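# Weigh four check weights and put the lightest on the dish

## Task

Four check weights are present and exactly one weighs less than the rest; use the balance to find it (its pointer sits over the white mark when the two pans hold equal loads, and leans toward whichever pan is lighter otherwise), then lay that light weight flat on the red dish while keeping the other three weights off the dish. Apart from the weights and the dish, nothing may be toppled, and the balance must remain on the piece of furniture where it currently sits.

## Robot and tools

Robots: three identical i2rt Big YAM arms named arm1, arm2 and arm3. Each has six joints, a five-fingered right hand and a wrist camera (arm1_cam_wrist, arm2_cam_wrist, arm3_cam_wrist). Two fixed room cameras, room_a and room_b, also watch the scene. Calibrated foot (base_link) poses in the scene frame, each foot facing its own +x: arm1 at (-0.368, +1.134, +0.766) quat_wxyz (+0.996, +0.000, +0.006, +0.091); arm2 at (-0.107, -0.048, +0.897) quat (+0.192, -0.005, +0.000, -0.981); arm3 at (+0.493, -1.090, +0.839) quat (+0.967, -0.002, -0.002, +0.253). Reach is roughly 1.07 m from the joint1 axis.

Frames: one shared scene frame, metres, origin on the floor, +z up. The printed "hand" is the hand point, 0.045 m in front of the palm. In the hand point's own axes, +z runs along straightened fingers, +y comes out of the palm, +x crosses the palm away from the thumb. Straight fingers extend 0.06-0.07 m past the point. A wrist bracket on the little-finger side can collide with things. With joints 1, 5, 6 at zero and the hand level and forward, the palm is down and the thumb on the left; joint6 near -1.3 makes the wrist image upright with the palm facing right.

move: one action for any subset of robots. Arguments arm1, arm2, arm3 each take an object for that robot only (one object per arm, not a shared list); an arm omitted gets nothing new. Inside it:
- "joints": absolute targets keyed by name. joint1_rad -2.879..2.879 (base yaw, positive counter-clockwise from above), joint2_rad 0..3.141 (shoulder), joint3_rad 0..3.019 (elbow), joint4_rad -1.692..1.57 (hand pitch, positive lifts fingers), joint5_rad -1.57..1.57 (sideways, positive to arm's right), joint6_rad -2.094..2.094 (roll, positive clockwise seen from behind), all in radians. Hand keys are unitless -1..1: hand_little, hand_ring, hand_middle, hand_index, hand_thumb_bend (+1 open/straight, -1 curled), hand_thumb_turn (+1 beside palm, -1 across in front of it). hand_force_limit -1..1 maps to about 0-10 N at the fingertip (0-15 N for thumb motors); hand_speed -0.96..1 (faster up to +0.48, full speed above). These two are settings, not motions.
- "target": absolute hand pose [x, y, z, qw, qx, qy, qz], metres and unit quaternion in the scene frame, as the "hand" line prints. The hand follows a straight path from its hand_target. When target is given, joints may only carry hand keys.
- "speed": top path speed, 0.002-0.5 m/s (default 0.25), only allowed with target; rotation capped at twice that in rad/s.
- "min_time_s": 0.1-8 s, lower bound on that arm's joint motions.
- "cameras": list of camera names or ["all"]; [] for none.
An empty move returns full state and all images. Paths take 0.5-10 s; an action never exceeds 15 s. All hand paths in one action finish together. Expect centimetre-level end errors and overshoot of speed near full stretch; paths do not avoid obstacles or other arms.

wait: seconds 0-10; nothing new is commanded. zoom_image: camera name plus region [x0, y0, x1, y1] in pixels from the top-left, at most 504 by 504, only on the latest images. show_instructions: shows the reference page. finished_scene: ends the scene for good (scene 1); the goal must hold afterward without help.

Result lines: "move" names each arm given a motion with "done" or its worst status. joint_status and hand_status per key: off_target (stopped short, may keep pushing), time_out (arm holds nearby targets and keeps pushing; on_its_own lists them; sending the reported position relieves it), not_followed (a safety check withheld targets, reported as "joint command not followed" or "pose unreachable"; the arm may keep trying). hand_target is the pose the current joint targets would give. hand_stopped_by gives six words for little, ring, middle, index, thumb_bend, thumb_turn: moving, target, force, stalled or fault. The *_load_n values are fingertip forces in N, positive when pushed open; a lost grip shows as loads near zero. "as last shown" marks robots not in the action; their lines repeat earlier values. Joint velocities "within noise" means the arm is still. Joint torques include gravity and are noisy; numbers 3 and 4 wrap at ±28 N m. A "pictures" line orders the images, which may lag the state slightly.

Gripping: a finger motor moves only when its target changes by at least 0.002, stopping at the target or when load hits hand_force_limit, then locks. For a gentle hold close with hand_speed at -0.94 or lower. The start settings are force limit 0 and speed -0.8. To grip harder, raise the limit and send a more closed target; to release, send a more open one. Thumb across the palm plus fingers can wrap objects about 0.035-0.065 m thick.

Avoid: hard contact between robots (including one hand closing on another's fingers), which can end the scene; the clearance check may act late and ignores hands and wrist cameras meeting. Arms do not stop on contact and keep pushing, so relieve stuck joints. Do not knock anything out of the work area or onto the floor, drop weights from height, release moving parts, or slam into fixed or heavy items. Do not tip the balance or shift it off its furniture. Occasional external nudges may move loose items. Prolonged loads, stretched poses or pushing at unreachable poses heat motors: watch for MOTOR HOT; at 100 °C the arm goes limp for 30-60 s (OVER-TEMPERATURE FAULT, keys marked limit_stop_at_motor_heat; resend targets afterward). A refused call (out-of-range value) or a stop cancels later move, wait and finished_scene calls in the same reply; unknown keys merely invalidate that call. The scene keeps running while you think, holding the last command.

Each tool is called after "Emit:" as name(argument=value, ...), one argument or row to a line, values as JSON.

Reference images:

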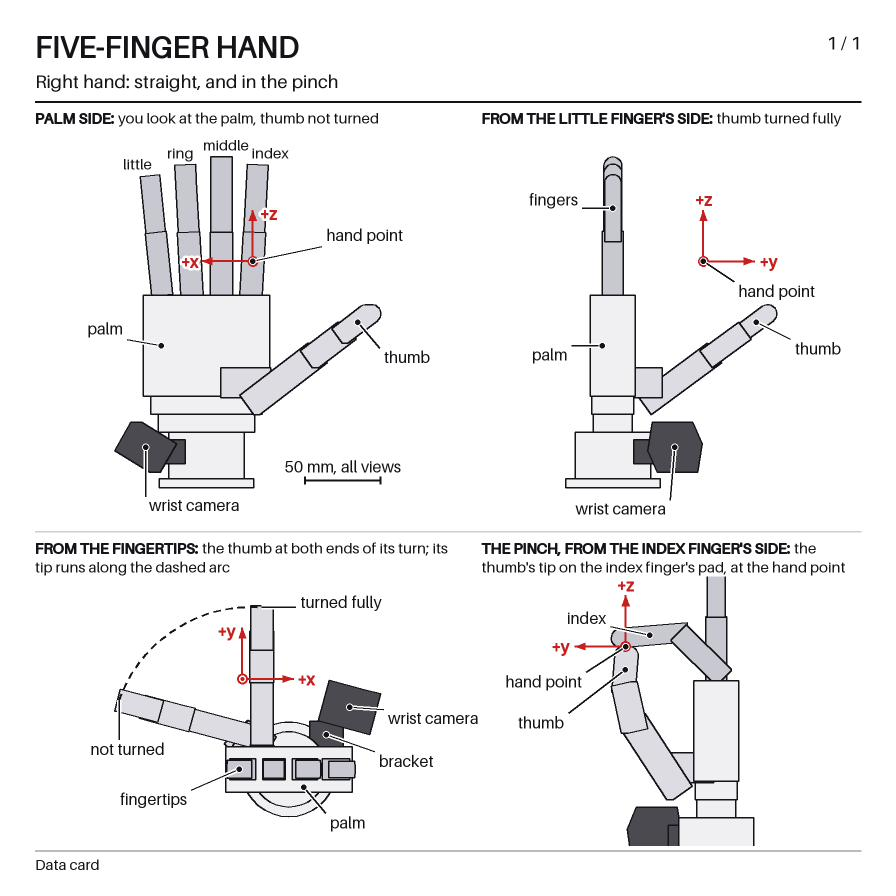

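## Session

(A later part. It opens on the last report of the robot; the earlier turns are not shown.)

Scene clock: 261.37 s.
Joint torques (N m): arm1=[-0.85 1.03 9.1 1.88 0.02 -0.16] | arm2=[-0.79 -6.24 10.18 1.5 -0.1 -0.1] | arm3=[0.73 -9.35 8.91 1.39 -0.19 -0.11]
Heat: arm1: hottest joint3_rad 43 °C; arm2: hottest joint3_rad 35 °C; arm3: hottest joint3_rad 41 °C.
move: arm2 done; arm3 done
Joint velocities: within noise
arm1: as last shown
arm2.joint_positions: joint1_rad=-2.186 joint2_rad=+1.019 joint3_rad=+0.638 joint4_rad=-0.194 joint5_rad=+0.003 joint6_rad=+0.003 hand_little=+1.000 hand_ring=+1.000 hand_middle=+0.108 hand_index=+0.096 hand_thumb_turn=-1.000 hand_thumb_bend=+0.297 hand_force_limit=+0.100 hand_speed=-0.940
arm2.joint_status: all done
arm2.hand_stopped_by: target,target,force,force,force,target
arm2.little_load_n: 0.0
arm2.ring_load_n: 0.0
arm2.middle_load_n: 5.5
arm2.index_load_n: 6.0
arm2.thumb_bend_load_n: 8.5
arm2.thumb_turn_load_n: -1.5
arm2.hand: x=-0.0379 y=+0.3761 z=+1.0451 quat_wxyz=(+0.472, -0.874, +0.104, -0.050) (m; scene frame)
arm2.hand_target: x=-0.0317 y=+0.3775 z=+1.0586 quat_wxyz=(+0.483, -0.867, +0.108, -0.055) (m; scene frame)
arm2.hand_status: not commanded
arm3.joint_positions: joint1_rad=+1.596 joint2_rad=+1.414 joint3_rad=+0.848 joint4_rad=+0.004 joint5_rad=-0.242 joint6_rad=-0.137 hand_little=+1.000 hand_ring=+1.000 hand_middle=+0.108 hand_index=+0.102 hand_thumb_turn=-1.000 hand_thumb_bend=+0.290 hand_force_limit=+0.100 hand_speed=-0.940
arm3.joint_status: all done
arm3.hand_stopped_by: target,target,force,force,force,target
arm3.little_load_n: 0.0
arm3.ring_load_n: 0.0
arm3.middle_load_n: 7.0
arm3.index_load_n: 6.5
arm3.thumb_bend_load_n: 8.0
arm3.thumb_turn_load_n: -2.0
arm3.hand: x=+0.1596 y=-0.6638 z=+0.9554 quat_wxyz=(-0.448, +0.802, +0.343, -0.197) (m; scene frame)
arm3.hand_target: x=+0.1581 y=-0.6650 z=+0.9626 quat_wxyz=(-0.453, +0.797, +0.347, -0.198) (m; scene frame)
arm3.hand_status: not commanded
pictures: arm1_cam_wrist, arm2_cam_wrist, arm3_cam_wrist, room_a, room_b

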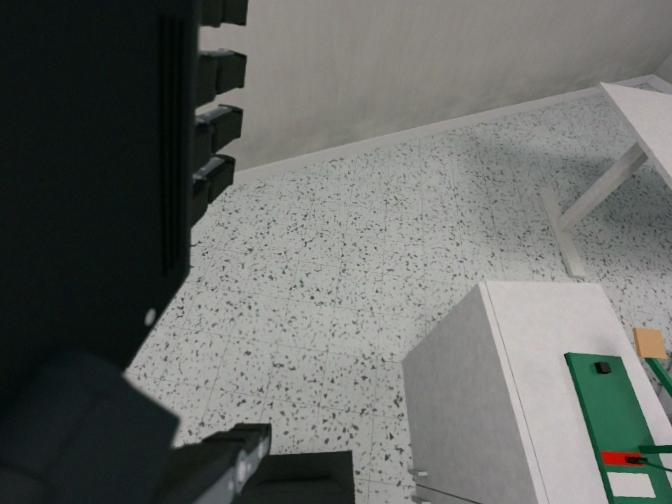

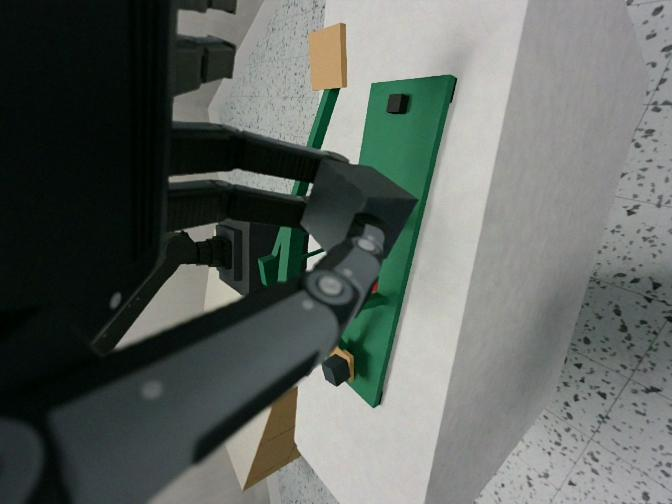

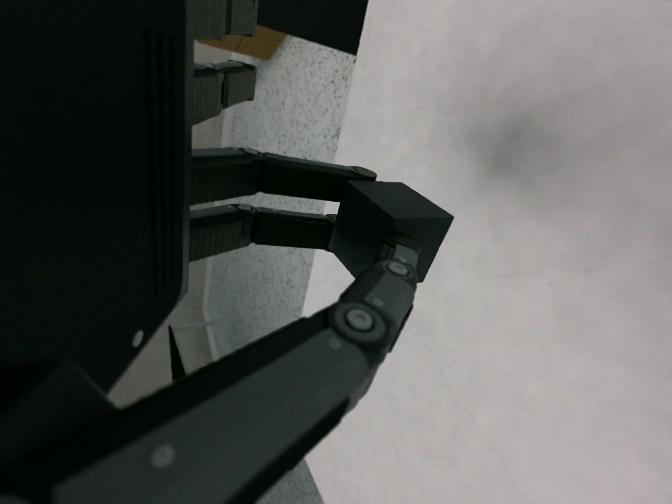

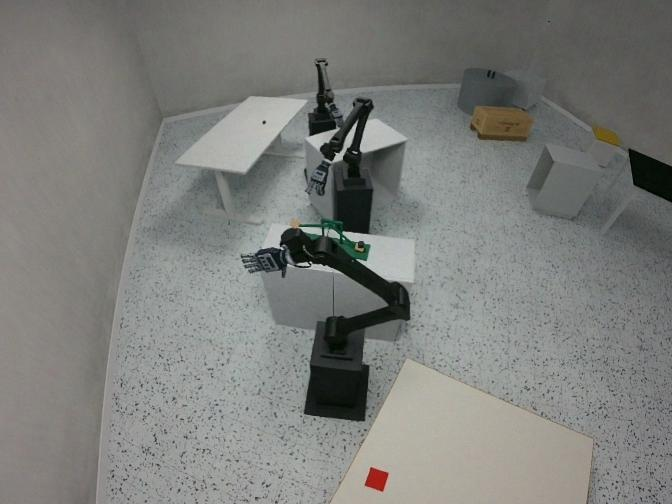

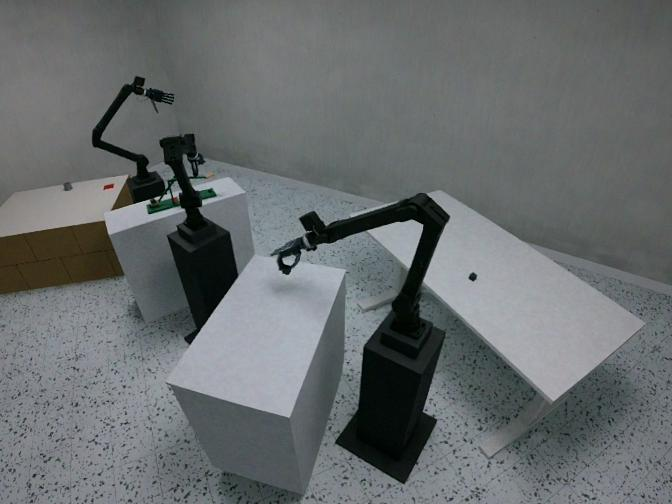

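Emit:
move(
  arm2={"target":[0.063,0.565,1.025,0.5180,-0.8453,0.1113,-0.0682],"speed":0.12},
  arm3={"target":[0.111,-0.654,0.86,0.4916,-0.8515,-0.1578,0.0911],"speed":0.12},
  cameras=["arm2_cam_wrist","arm3_cam_wrist","room_a"],
)

Emit:
zoom_image(
  camera="arm2_cam_wrist",
  region=[280, 50, 520, 300],
)

Emit:
zoom_image(
  camera="room_a",
  region=[260, 180, 400, 280],
)

Scene clock: 265.00 s.
Joint torques (N m): arm1=[-0.85 1.03 9.09 1.87 0.02 -0.16] | arm2=[-0.62 -12.22 12.93 2.97 -0.15 -0.11] | arm3=[1.14 -9.35 8.35 2.26 0.36 0.05]
Heat: arm1: hottest joint3_rad 43 °C; arm2: hottest joint3_rad 36 °C; arm3: hottest joint3_rad 41 °C.
move: arm2 off_target; arm3 off_target
Joint velocities: within noise
arm1: as last shown
arm1.little_load_n: 0.5
arm2.joint_positions: joint1_rad=-2.273 joint2_rad=+1.584 joint3_rad=+0.972 joint4_rad=+0.051 joint5_rad=-0.054 joint6_rad=-0.036 hand_little=+1.000 hand_ring=+1.000 hand_middle=+0.108 hand_index=+0.096 hand_thumb_turn=-1.000 hand_thumb_bend=+0.297 hand_force_limit=+0.100 hand_speed=-0.940
arm2.joint_status: not commanded
arm2.hand_stopped_by: target,target,force,force,force,target
arm2.little_load_n: -0.5
arm2.ring_load_n: 0.0
arm2.middle_load_n: 5.5
arm2.index_load_n: 6.0
arm2.thumb_bend_load_n: 8.5
arm2.thumb_turn_load_n: -1.5
arm2.hand: x=+0.0435 y=+0.5350 z=+0.9894 quat_wxyz=(+0.479, -0.869, +0.111, -0.057) (m; scene frame)
arm2.hand_target: x=+0.0620 y=+0.5613 z=+1.0264 quat_wxyz=(+0.518, -0.845, +0.111, -0.069) (m; scene frame)
arm2.hand_status: off_target (0.050 m and 5.4 deg from the pose sent, 0.215 m and 6.6 deg at the start)
arm3.joint_positions: joint1_rad=+1.813 joint2_rad=+1.657 joint3_rad=+0.791 joint4_rad=+0.283 joint5_rad=+0.334 joint6_rad=+0.197 hand_little=+1.000 hand_ring=+1.000 hand_middle=+0.108 hand_index=+0.102 hand_thumb_turn=-1.000 hand_thumb_bend=+0.290 hand_force_limit=+0.100 hand_speed=-0.940
arm3.joint_status: not commanded
arm3.hand_stopped_by: target,target,force,force,force,target
arm3.little_load_n: 0.0
arm3.ring_load_n: -0.5
arm3.middle_load_n: 7.0
arm3.index_load_n: 6.5
arm3.thumb_bend_load_n: 8.0
arm3.thumb_turn_load_n: -2.0
arm3.hand: x=+0.1223 y=-0.6596 z=+0.8533 quat_wxyz=(-0.481, +0.857, +0.164, -0.082) (m; scene frame)
arm3.hand_target: x=+0.1112 y=-0.6544 z=+0.8603 quat_wxyz=(-0.492, +0.852, +0.158, -0.091) (m; scene frame)
arm3.hand_status: off_target (0.014 m and 1.9 deg from the pose sent, 0.108 m and 25.7 deg at the start)
pictures: arm2_cam_wrist, arm3_cam_wrist, room_a

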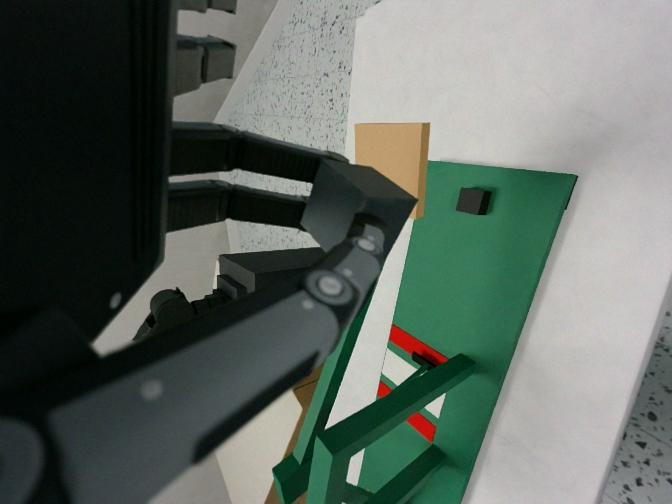

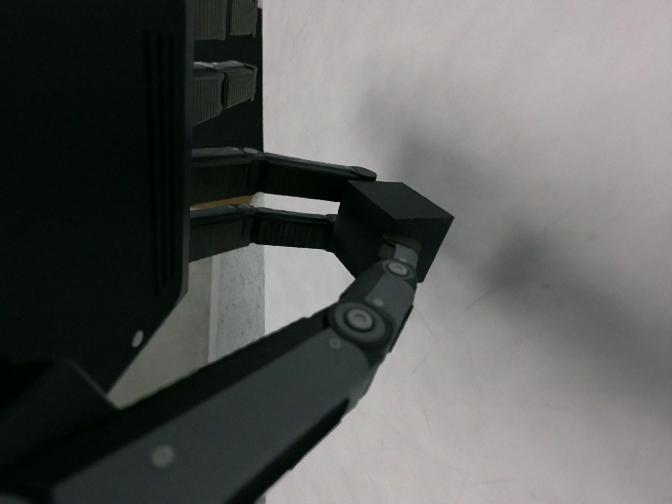

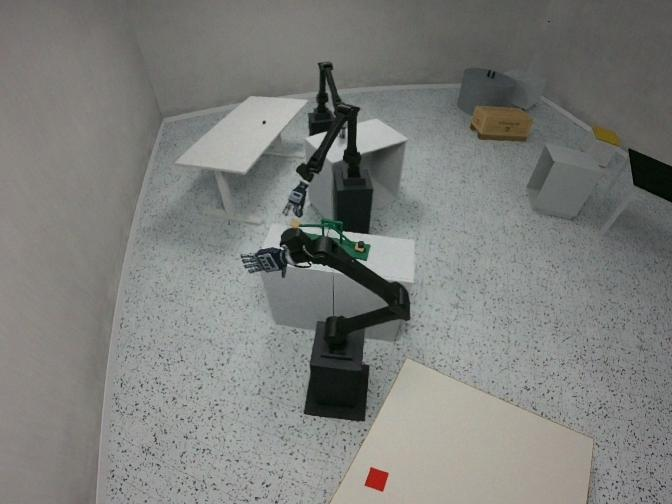

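Scaled by 2.016.

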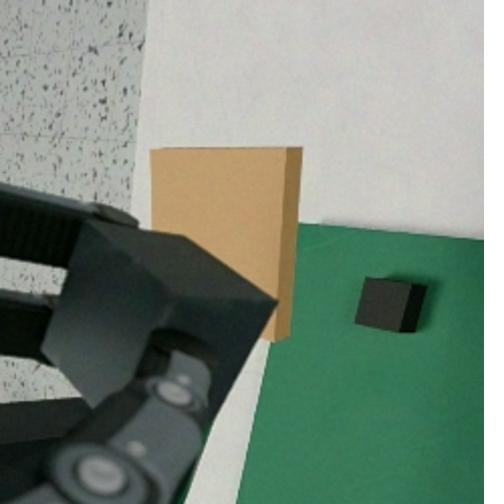

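Scaled by 3.600.

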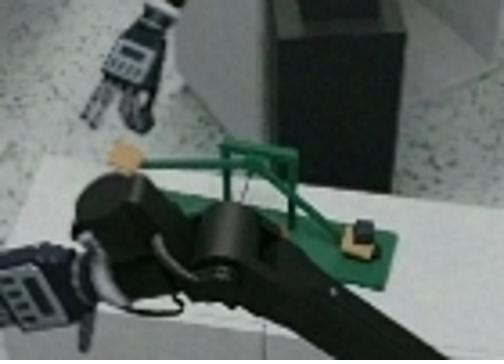

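Emit:
move(
  arm2={"target":[0.075,0.600,0.985,0.5180,-0.8453,0.1113,-0.0682],"speed":0.08},
  arm3={"target":[0.111,-0.654,0.836,0.4916,-0.8515,-0.1578,0.0911],"speed":0.06},
  cameras=["arm2_cam_wrist","arm3_cam_wrist","room_a"],
)

Emit:
zoom_image(
  camera="arm2_cam_wrist",
  region=[280, 50, 520, 300],
)

Emit:
zoom_image(
  camera="room_a",
  region=[260, 190, 340, 260],
)

Scene clock: 268.10 s.
Joint torques (N m): arm1=[-0.85 1.03 9.1 1.88 0.02 -0.16] | arm2=[-0.85 -13.51 12.25 3.02 -0.13 -0.11] | arm3=[1.14 -9.58 6.99 2.29 0.36 0.05]
Heat: arm1: hottest joint3_rad 43 °C; arm2: hottest joint3_rad 36 °C; arm3: hottest joint3_rad 41 °C.
move: arm2 off_target; arm3 done
Joint velocities: within noise
arm1: as last shown
arm1.little_load_n: 0.0
arm2.joint_positions: joint1_rad=-2.274 joint2_rad=+1.725 joint3_rad=+1.044 joint4_rad=+0.131 joint5_rad=-0.055 joint6_rad=-0.037 hand_little=+1.000 hand_ring=+1.000 hand_middle=+0.108 hand_index=+0.096 hand_thumb_turn=-1.000 hand_thumb_bend=+0.297 hand_force_limit=+0.100 hand_speed=-0.940
arm2.joint_status: not commanded
arm2.hand_stopped_by: target,target,force,force,force,target
arm2.little_load_n: 0.0
arm2.ring_load_n: 0.0
arm2.middle_load_n: 5.5
arm2.index_load_n: 5.5
arm2.thumb_bend_load_n: 8.5
arm2.thumb_turn_load_n: -1.0
arm2.hand: x=+0.0550 y=+0.5715 z=+0.9559 quat_wxyz=(+0.483, -0.867, +0.110, -0.057) (m; scene frame)
arm2.hand_target: x=+0.0744 y=+0.5967 z=+0.9862 quat_wxyz=(+0.518, -0.845, +0.111, -0.069) (m; scene frame)
arm2.hand_status: off_target (0.045 m and 4.8 deg from the pose sent, 0.072 m and 5.4 deg at the start)
arm3.joint_positions: joint1_rad=+1.813 joint2_rad=+1.715 joint3_rad=+0.791 joint4_rad=+0.355 joint5_rad=+0.334 joint6_rad=+0.197 hand_little=+1.000 hand_ring=+1.000 hand_middle=+0.108 hand_index=+0.102 hand_thumb_turn=-1.000 hand_thumb_bend=+0.290 hand_force_limit=+0.100 hand_speed=-0.940
arm3.joint_status: not commanded
arm3.hand_stopped_by: target,target,force,force,force,target
arm3.little_load_n: 0.0
arm3.ring_load_n: 0.0
arm3.middle_load_n: 7.0
arm3.index_load_n: 7.0
arm3.thumb_bend_load_n: 8.0
arm3.thumb_turn_load_n: -2.0
arm3.hand: x=+0.1177 y=-0.6546 z=+0.8362 quat_wxyz=(-0.487, +0.854, +0.162, -0.085) (m; scene frame)
arm3.hand_target: x=+0.1111 y=-0.6542 z=+0.8360 quat_wxyz=(-0.491, +0.852, +0.158, -0.091) (m; scene frame)
arm3.hand_status: done (0.007 m and 1.0 deg from the pose sent, 0.021 m and 1.9 deg at the start)
pictures: arm2_cam_wrist, arm3_cam_wrist, room_a

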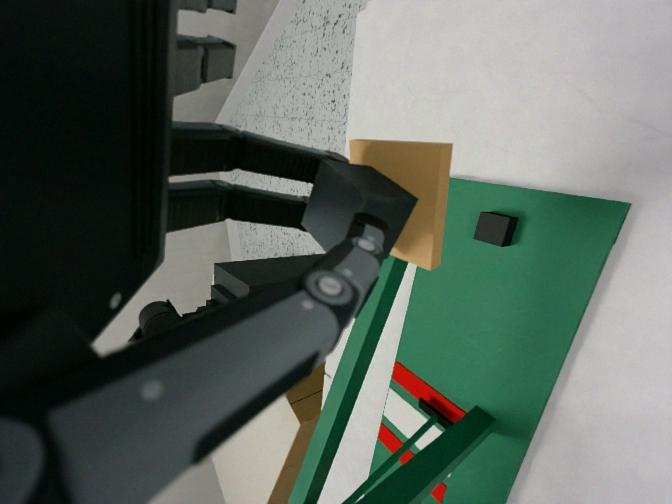

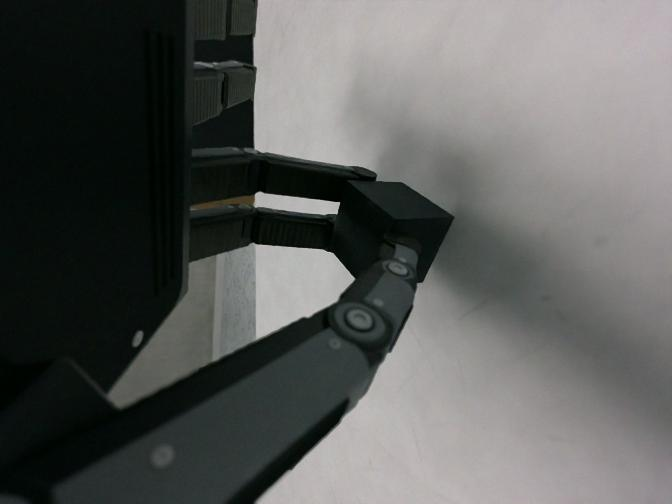

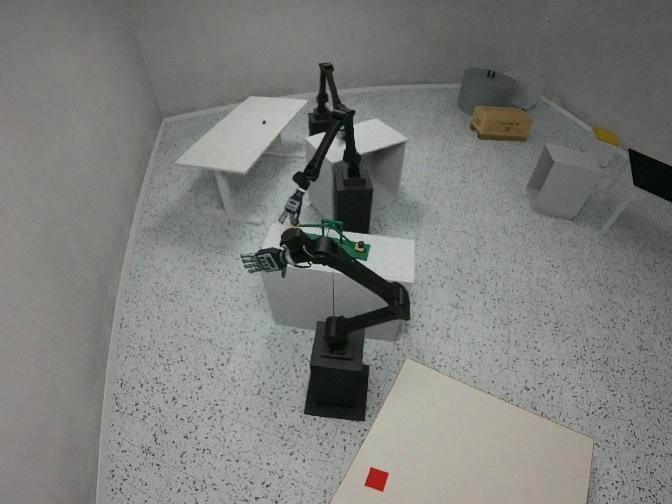

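Scaled by 2.016.

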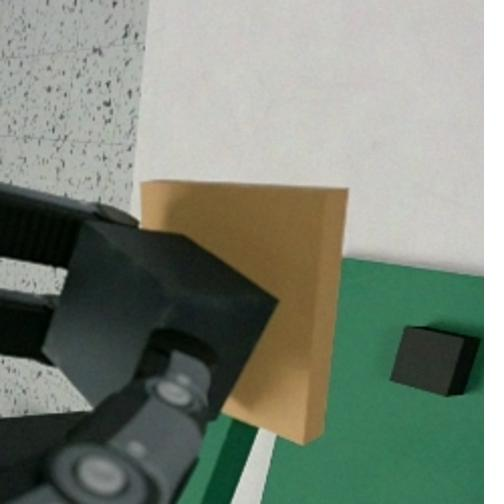

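Scaled by 6.300.

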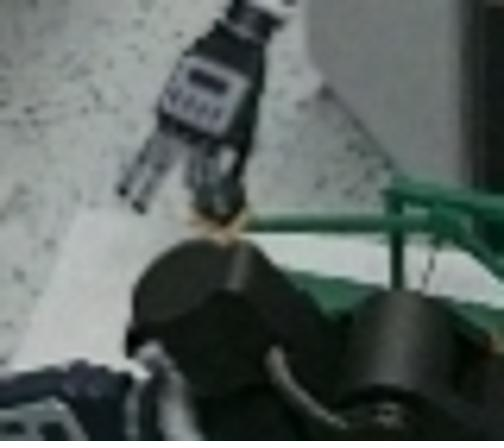

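Emit:
move(
  arm2={"target":[0.044,0.594,0.950,0.5180,-0.8453,0.1113,-0.0682],"speed":0.06},
  arm3={"target":[0.111,-0.654,0.822,0.4916,-0.8515,-0.1578,0.0911],"speed":0.06},
  cameras=["arm2_cam_wrist","arm3_cam_wrist","room_a"],
)

Emit:
zoom_image(
  camera="arm2_cam_wrist",
  region=[280, 50, 520, 300],
)

Emit:
zoom_image(
  camera="room_a",
  region=[260, 180, 400, 280],
)

Scene clock: 270.77 s.
Joint torques (N m): arm1=[-0.85 1.08 9.1 1.87 0.02 -0.16] | arm2=[1.96 -13.63 7.99 2.93 -0.05 0.06] | arm3=[1.14 -9.7 6.34 2.29 0.36 0.05]
Heat: arm1: hottest joint3_rad 43 °C; arm2: hottest joint3_rad 36 °C; arm3: hottest joint3_rad 40 °C.
move: arm2 off_target; arm3 done
Joint velocities: within noise
arm1: as last shown
arm2.joint_positions: joint1_rad=-2.257 joint2_rad=+1.761 joint3_rad=+1.027 joint4_rad=+0.242 joint5_rad=-0.010 joint6_rad=-0.029 hand_little=+1.000 hand_ring=+1.000 hand_middle=+0.108 hand_index=+0.096 hand_thumb_turn=-1.000 hand_thumb_bend=+0.297 hand_force_limit=+0.100 hand_speed=-0.940
arm2.joint_status: not commanded
arm2.hand_stopped_by: target,target,force,force,force,target
arm2.little_load_n: 0.0
arm2.ring_load_n: 0.0
arm2.middle_load_n: 6.0
arm2.index_load_n: 6.0
arm2.thumb_bend_load_n: 8.5
arm2.thumb_turn_load_n: -1.5
arm2.hand: x=+0.0562 y=+0.5832 z=+0.9468 quat_wxyz=(+0.505, -0.852, +0.115, -0.075) (m; scene frame)
arm2.hand_target: x=+0.0439 y=+0.5935 z=+0.9502 quat_wxyz=(+0.518, -0.846, +0.111, -0.068) (m; scene frame)
arm2.hand_status: off_target (0.017 m and 1.9 deg from the pose sent, 0.026 m and 4.8 deg at the start)
arm3.joint_positions: joint1_rad=+1.813 joint2_rad=+1.750 joint3_rad=+0.791 joint4_rad=+0.397 joint5_rad=+0.334 joint6_rad=+0.197 hand_little=+1.000 hand_ring=+1.000 hand_middle=+0.108 hand_index=+0.102 hand_thumb_turn=-1.000 hand_thumb_bend=+0.290 hand_force_limit=+0.100 hand_speed=-0.940
arm3.joint_status: not commanded
arm3.hand_stopped_by: target,target,force,force,force,target
arm3.little_load_n: 0.0
arm3.ring_load_n: 0.0
arm3.middle_load_n: 7.0
arm3.index_load_n: 6.5
arm3.thumb_bend_load_n: 8.0
arm3.thumb_turn_load_n: -2.0
arm3.hand: x=+0.1157 y=-0.6524 z=+0.8248 quat_wxyz=(-0.489, +0.853, +0.161, -0.087) (m; scene frame)
arm3.hand_target: x=+0.1111 y=-0.6542 z=+0.8219 quat_wxyz=(-0.491, +0.852, +0.158, -0.091) (m; scene frame)
arm3.hand_status: done (0.006 m and 0.7 deg from the pose sent, 0.016 m and 1.0 deg at the start)
pictures: arm2_cam_wrist, arm3_cam_wrist, room_a

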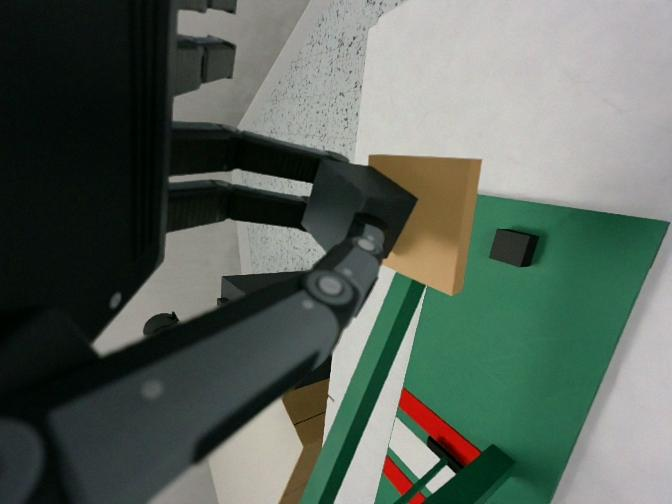

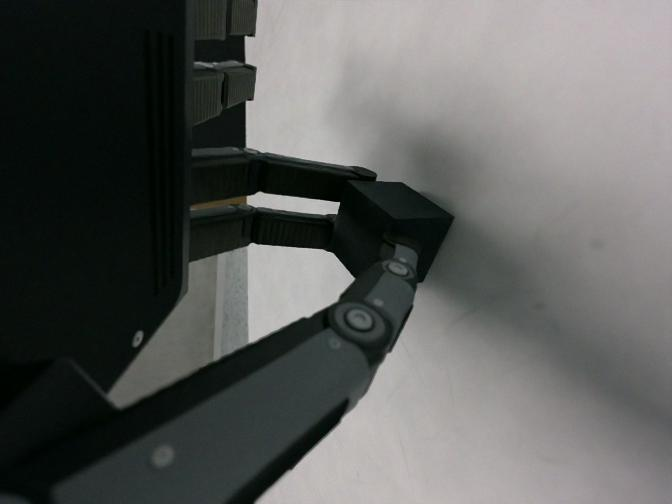

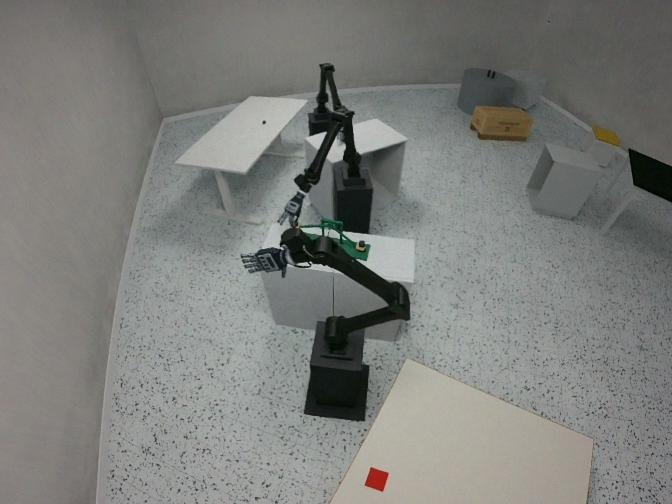

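Scaled by 2.016.

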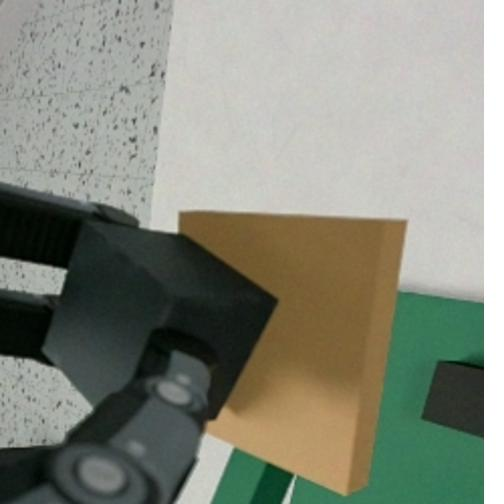

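Scaled by 3.600.

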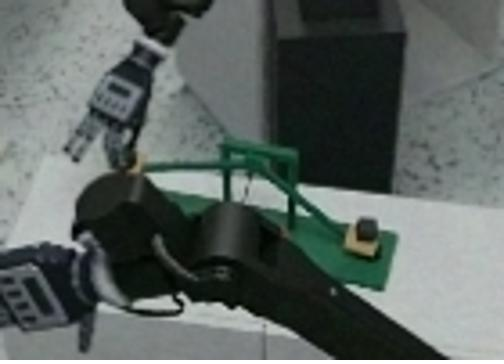

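Emit:
move(
  arm2={"target":[0.032,0.582,0.928,0.5180,-0.8453,0.1113,-0.0682],"speed":0.06},
  arm3={"target":[0.111,-0.654,0.813,0.4916,-0.8515,-0.1578,0.0911],"speed":0.06},
  cameras=["arm2_cam_wrist","arm3_cam_wrist","room_a"],
)

Emit:
zoom_image(
  camera="arm2_cam_wrist",
  region=[280, 50, 520, 300],
)

Emit:
zoom_image(
  camera="room_a",
  region=[260, 180, 400, 280],
)

Scene clock: 272.37 s.
Joint torques (N m): arm1=[-0.91 1.03 9.1 1.88 0.02 -0.16] | arm2=[1.49 -13.16 7.17 2.76 0.04 0.02] | arm3=[1.2 -9.41 6.12 2.17 0.34 0.04]
Heat: arm1: hottest joint3_rad 43 °C; arm2: hottest joint3_rad 36 °C; arm3: hottest joint3_rad 40 °C.
move: arm2 off_target; arm3 done
Joint velocities: within noise
arm1: as last shown
arm1.little_load_n: -0.5
arm1.index_load_n: -0.5
arm2.joint_positions: joint1_rad=-2.238 joint2_rad=+1.774 joint3_rad=+0.973 joint4_rad=+0.321 joint5_rad=+0.003 joint6_rad=-0.020 hand_little=+1.000 hand_ring=+1.000 hand_middle=+0.108 hand_index=+0.096 hand_thumb_turn=-1.000 hand_thumb_bend=+0.297 hand_force_limit=+0.100 hand_speed=-0.940
arm2.joint_status: not commanded
arm2.hand_stopped_by: target,target,force,force,force,target
arm2.little_load_n: 0.0
arm2.ring_load_n: 0.0
arm2.middle_load_n: 6.0
arm2.index_load_n: 6.0
arm2.thumb_bend_load_n: 8.0
arm2.thumb_turn_load_n: -1.5
arm2.hand: x=+0.0425 y=+0.5757 z=+0.9297 quat_wxyz=(+0.511, -0.849, +0.114, -0.074) (m; scene frame)
arm2.hand_target: x=+0.0318 y=+0.5818 z=+0.9282 quat_wxyz=(+0.518, -0.845, +0.111, -0.068) (m; scene frame)
arm2.hand_status: off_target (0.012 m and 1.2 deg from the pose sent, 0.031 m and 1.9 deg at the start)
arm3.joint_positions: joint1_rad=+1.813 joint2_rad=+1.767 joint3_rad=+0.790 joint4_rad=+0.427 joint5_rad=+0.335 joint6_rad=+0.199 hand_little=+1.000 hand_ring=+1.000 hand_middle=+0.108 hand_index=+0.102 hand_thumb_turn=-1.000 hand_thumb_bend=+0.290 hand_force_limit=+0.100 hand_speed=-0.940
arm3.joint_status: not commanded
arm3.hand_stopped_by: target,target,force,force,force,target
arm3.little_load_n: 0.0
arm3.ring_load_n: 0.0
arm3.middle_load_n: 7.0
arm3.index_load_n: 6.5
arm3.thumb_bend_load_n: 7.5
arm3.thumb_turn_load_n: -2.0
arm3.hand: x=+0.1140 y=-0.6505 z=+0.8209 quat_wxyz=(-0.493, +0.851, +0.159, -0.089) (m; scene frame)
arm3.hand_target: x=+0.1111 y=-0.6541 z=+0.8133 quat_wxyz=(-0.492, +0.852, +0.158, -0.091) (m; scene frame)
arm3.hand_status: done (0.009 m and 0.3 deg from the pose sent, 0.013 m and 0.7 deg at the start)
pictures: arm2_cam_wrist, arm3_cam_wrist, room_a

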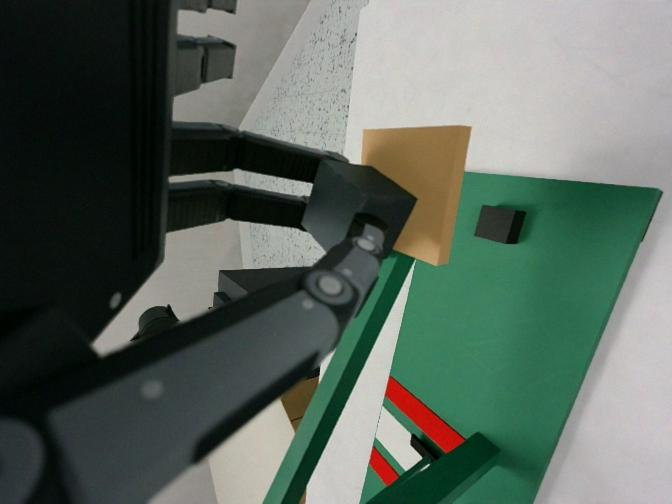

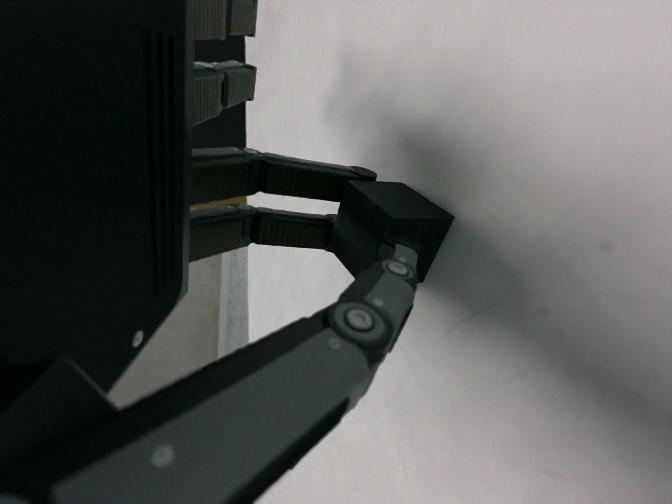

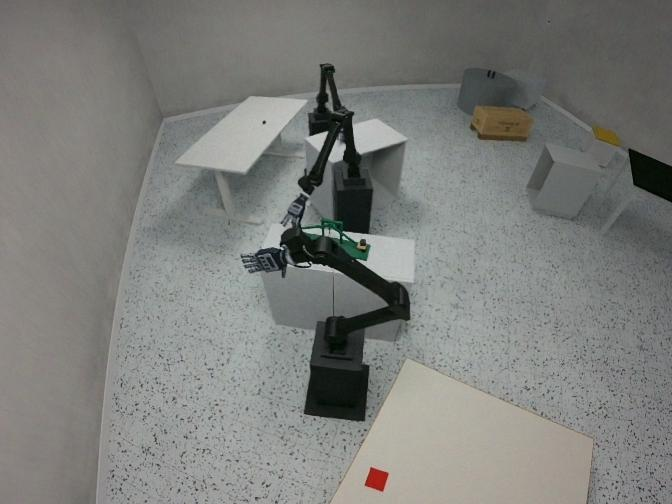

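Scaled by 2.016.

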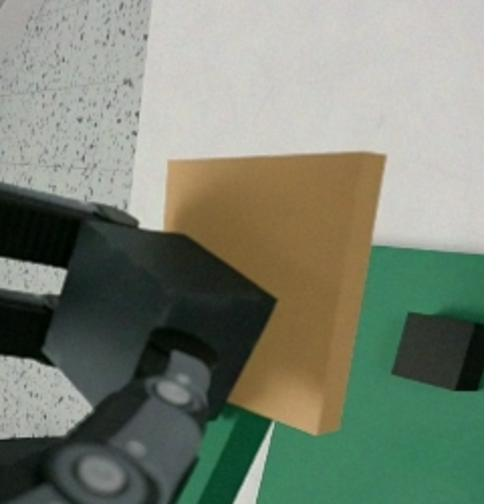

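Scaled by 3.600.

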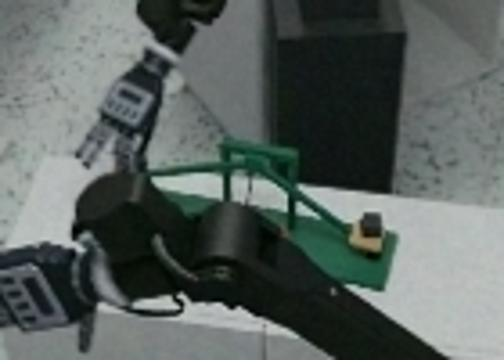

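Emit:
move(
  arm2={"target":[0.069,0.571,0.968,0.5180,-0.8453,0.1113,-0.0682],"speed":0.08},
  arm3={"target":[0.114,-0.6505,0.818,0.4916,-0.8515,-0.1578,0.0911],"speed":0.06},
  cameras=["arm2_cam_wrist","arm3_cam_wrist","room_a"],
)

Emit:
zoom_image(
  camera="arm2_cam_wrist",
  region=[280, 50, 520, 300],
)

Scene clock: 274.63 s.
Joint torques (N m): arm1=[-0.85 1.08 9.1 1.88 0.02 -0.16] | arm2=[-1.61 -14.21 9.8 1.21 0.07 -0.18] | arm3=[0.26 -10.17 6.35 1.68 0 -0.01]
Heat: arm1: hottest joint3_rad 43 °C; arm2: hottest joint3_rad 36 °C; arm3: hottest joint3_rad 40 °C.
move: arm2 off_target; arm3 done
Joint velocities: within noise
arm1: as last shown
arm1.little_load_n: 0.0
arm1.index_load_n: 0.0
arm2.joint_positions: joint1_rad=-2.273 joint2_rad=+1.717 joint3_rad=+0.973 joint4_rad=+0.254 joint5_rad=-0.066 joint6_rad=-0.031 hand_little=+1.000 hand_ring=+1.000 hand_middle=+0.108 hand_index=+0.096 hand_thumb_turn=-1.000 hand_thumb_bend=+0.297 hand_force_limit=+0.100 hand_speed=-0.940
arm2.joint_status: not commanded
arm2.hand_stopped_by: target,target,force,force,force,target
arm2.little_load_n: 0.0
arm2.ring_load_n: 0.0
arm2.middle_load_n: 5.5
arm2.index_load_n: 4.0
arm2.thumb_bend_load_n: 7.0
arm2.thumb_turn_load_n: 0.0
arm2.hand: x=+0.0496 y=+0.5651 z=+0.9515 quat_wxyz=(+0.510, -0.852, +0.107, -0.056) (m; scene frame)
arm2.hand_target: x=+0.0688 y=+0.5704 z=+0.9682 quat_wxyz=(+0.518, -0.845, +0.111, -0.068) (m; scene frame)
arm2.hand_status: off_target (0.026 m and 1.9 deg from the pose sent, 0.047 m and 1.2 deg at the start)
arm3.joint_positions: joint1_rad=+1.813 joint2_rad=+1.767 joint3_rad=+0.790 joint4_rad=+0.427 joint5_rad=+0.335 joint6_rad=+0.199 hand_little=+1.000 hand_ring=+1.000 hand_middle=+0.108 hand_index=+0.102 hand_thumb_turn=-1.000 hand_thumb_bend=+0.290 hand_force_limit=+0.100 hand_speed=-0.940
arm3.joint_status: not commanded
arm3.hand_stopped_by: target,target,force,force,force,target
arm3.little_load_n: 0.0
arm3.ring_load_n: 0.0
arm3.middle_load_n: 7.0
arm3.index_load_n: 6.5
arm3.thumb_bend_load_n: 7.5
arm3.thumb_turn_load_n: -2.0
arm3.hand: x=+0.1140 y=-0.6506 z=+0.8209 quat_wxyz=(-0.493, +0.851, +0.159, -0.090) (m; scene frame)
arm3.hand_target: x=+0.1139 y=-0.6505 z=+0.8181 quat_wxyz=(-0.492, +0.851, +0.158, -0.091) (m; scene frame)
arm3.hand_status: done (0.003 m and 0.3 deg from the pose sent, 0.003 m and 0.3 deg at the start)
pictures: arm2_cam_wrist, arm3_cam_wrist, room_a

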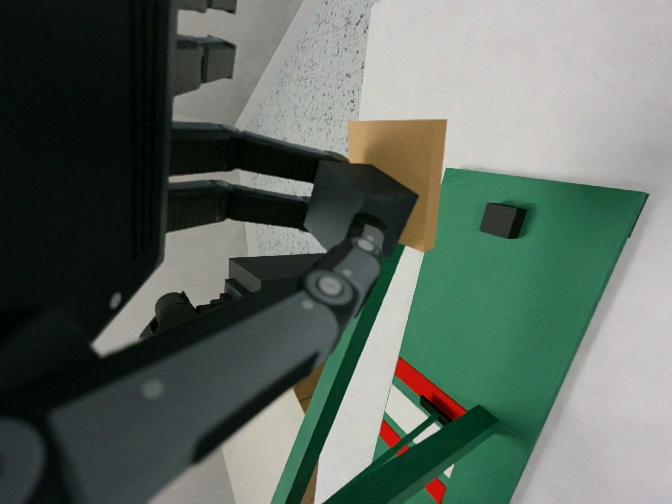

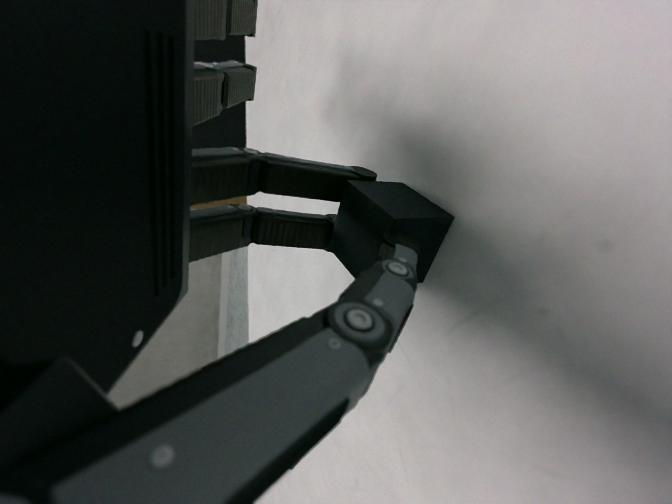

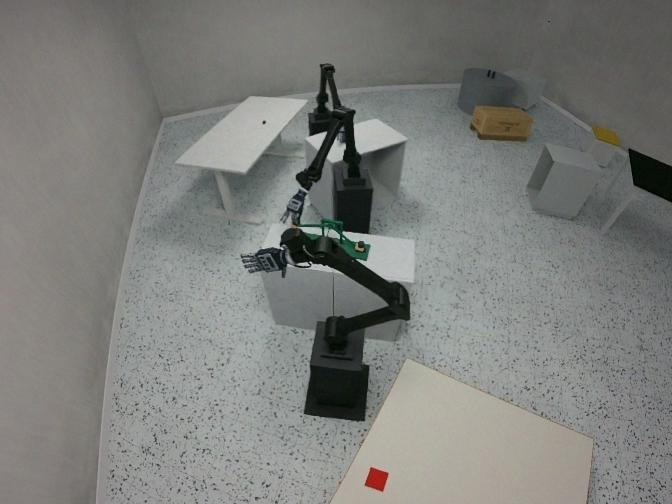

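Scaled by 2.016.

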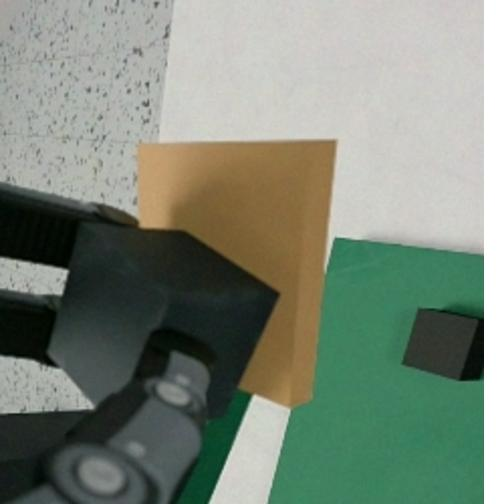

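Emit:
move(
  arm2={"target":[0.0675,0.568,0.938,0.5180,-0.8453,0.1113,-0.0682],"speed":0.05},
  arm3={"joints":{"hand_index":0.4,"hand_middle":0.4,"hand_thumb_bend":0.6,"hand_speed":-0.85}},
  cameras=["arm1_cam_wrist","arm2_cam_wrist","room_a"],
)

Emit:
zoom_image(
  camera="arm2_cam_wrist",
  region=[280, 50, 520, 300],
)

Emit:
zoom_image(
  camera="arm1_cam_wrist",
  region=[540, 300, 672, 504],
)

Emit:
zoom_image(
  camera="room_a",
  region=[260, 180, 400, 280],
)

Scene clock: 277.50 s.
Joint torques (N m): arm1=[-0.85 1.08 9.1 1.88 0.02 -0.16] | arm2=[-1.55 -12.75 7.69 2.89 0.3 -0.18] | arm3=[0.38 -10.17 6.34 1.7 0.02 -0.01]
Heat: arm1: hottest joint3_rad 43 °C; arm2: hottest joint3_rad 36 °C; arm3: hottest joint3_rad 39 °C.
move: arm2 off_target; arm3 done
Joint velocities: within noise
arm1.joint_positions: joint1_rad=+0.016 joint2_rad=+0.646 joint3_rad=+1.391 joint4_rad=-1.155 joint5_rad=+0.081 joint6_rad=-1.344 hand_little=+1.000 hand_ring=+1.000 hand_middle=+1.000 hand_index=+1.000 hand_thumb_turn=+1.000 hand_thumb_bend=+1.000 hand_force_limit=+0.000 hand_speed=-0.800
arm1.joint_status: not commanded
arm1.hand_stopped_by: target,target,target,target,target,target
arm1.little_load_n: 0.0
arm1.ring_load_n: 0.0
arm1.middle_load_n: 0.0
arm1.index_load_n: 0.0
arm1.thumb_bend_load_n: 0.0
arm1.thumb_turn_load_n: 0.0
arm1.hand: x=-0.0882 y=+1.1205 z=+1.2896 quat_wxyz=(-0.082, +0.839, -0.034, +0.538) (m; scene frame)
arm1.hand_target: x=-0.0899 y=+1.1201 z=+1.2992 quat_wxyz=(-0.084, +0.833, -0.035, +0.546) (m; scene frame)
arm1.hand_status: not commanded
arm2.joint_positions: joint1_rad=-2.273 joint2_rad=+1.747 joint3_rad=+0.965 joint4_rad=+0.289 joint5_rad=-0.072 joint6_rad=-0.031 hand_little=+1.000 hand_ring=+1.000 hand_middle=+0.108 hand_index=+0.096 hand_thumb_turn=-1.000 hand_thumb_bend=+0.297 hand_force_limit=+0.100 hand_speed=-0.940
arm2.joint_status: not commanded
arm2.hand_stopped_by: target,target,force,force,force,target
arm2.little_load_n: 0.0
arm2.ring_load_n: 0.0
arm2.middle_load_n: 5.5
arm2.index_load_n: 4.5
arm2.thumb_bend_load_n: 7.0
arm2.thumb_turn_load_n: 0.5
arm2.hand: x=+0.0484 y=+0.5655 z=+0.9369 quat_wxyz=(+0.509, -0.853, +0.105, -0.054) (m; scene frame)
arm2.hand_target: x=+0.0672 y=+0.5675 z=+0.9382 quat_wxyz=(+0.518, -0.846, +0.111, -0.068) (m; scene frame)
arm2.hand_status: off_target (0.019 m and 2.2 deg from the pose sent, 0.023 m and 1.9 deg at the start)
arm3.joint_positions: joint1_rad=+1.813 joint2_rad=+1.767 joint3_rad=+0.790 joint4_rad=+0.427 joint5_rad=+0.334 joint6_rad=+0.199 hand_little=+1.000 hand_ring=+1.000 hand_middle=+0.400 hand_index=+0.400 hand_thumb_turn=-1.000 hand_thumb_bend=+0.600 hand_force_limit=+0.100 hand_speed=-0.850
arm3.joint_status: all done
arm3.hand_stopped_by: target,target,target,target,target,target
arm3.little_load_n: 0.0
arm3.ring_load_n: 0.0
arm3.middle_load_n: 0.0
arm3.index_load_n: 0.0
arm3.thumb_bend_load_n: 0.0
arm3.thumb_turn_load_n: 0.0
arm3.hand: x=+0.1139 y=-0.6506 z=+0.8209 quat_wxyz=(-0.493, +0.851, +0.159, -0.090) (m; scene frame)
arm3.hand_target: x=+0.1139 y=-0.6505 z=+0.8181 quat_wxyz=(-0.492, +0.851, +0.158, -0.091) (m; scene frame)
arm3.hand_status: not commanded
pictures: arm1_cam_wrist, arm2_cam_wrist, room_a

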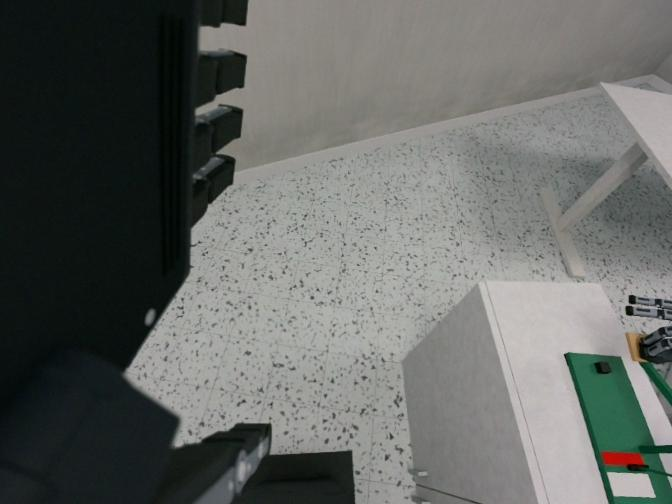

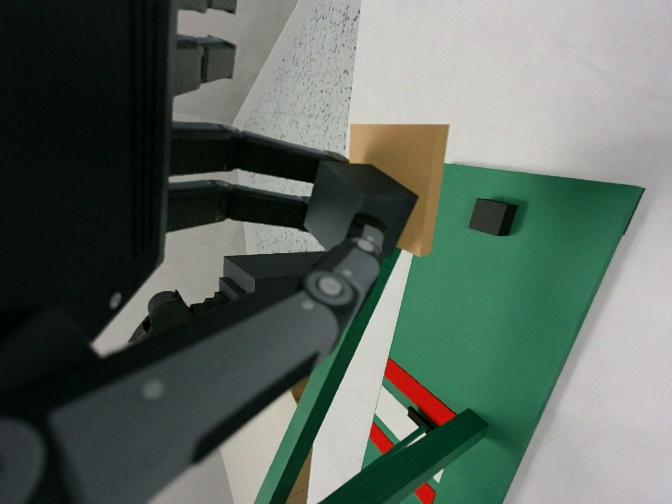

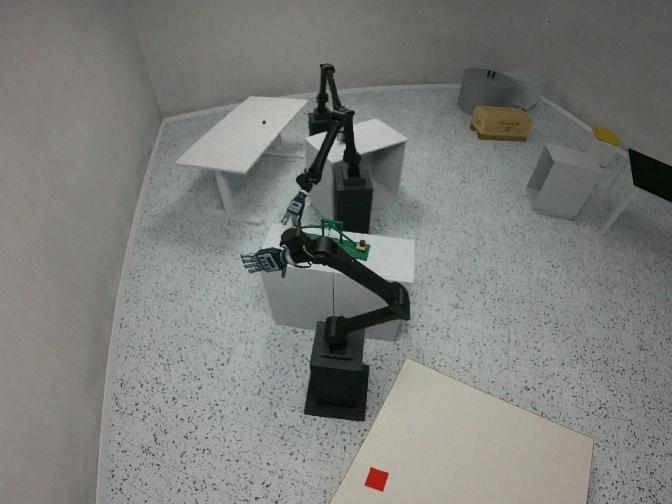

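Scaled by 2.016.

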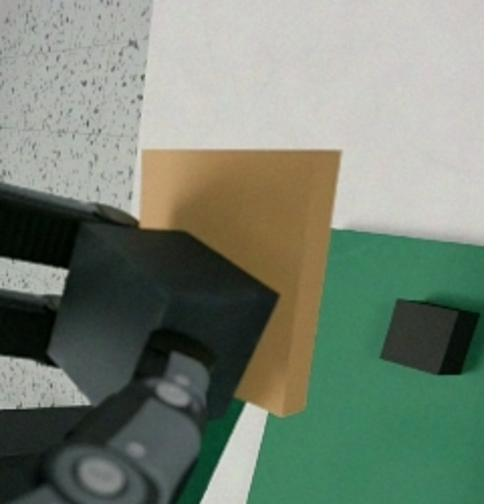

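Scaled by 2.471.

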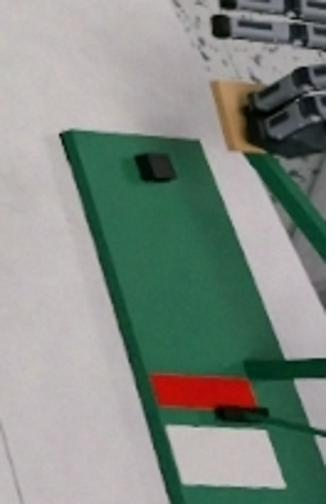

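Scaled by 3.600.

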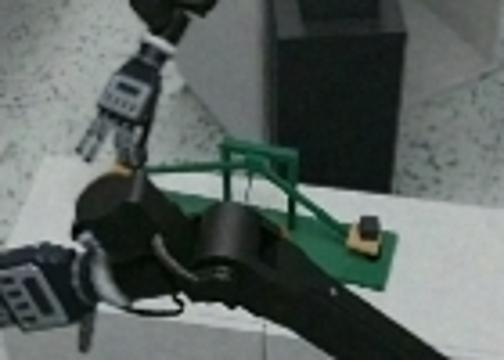

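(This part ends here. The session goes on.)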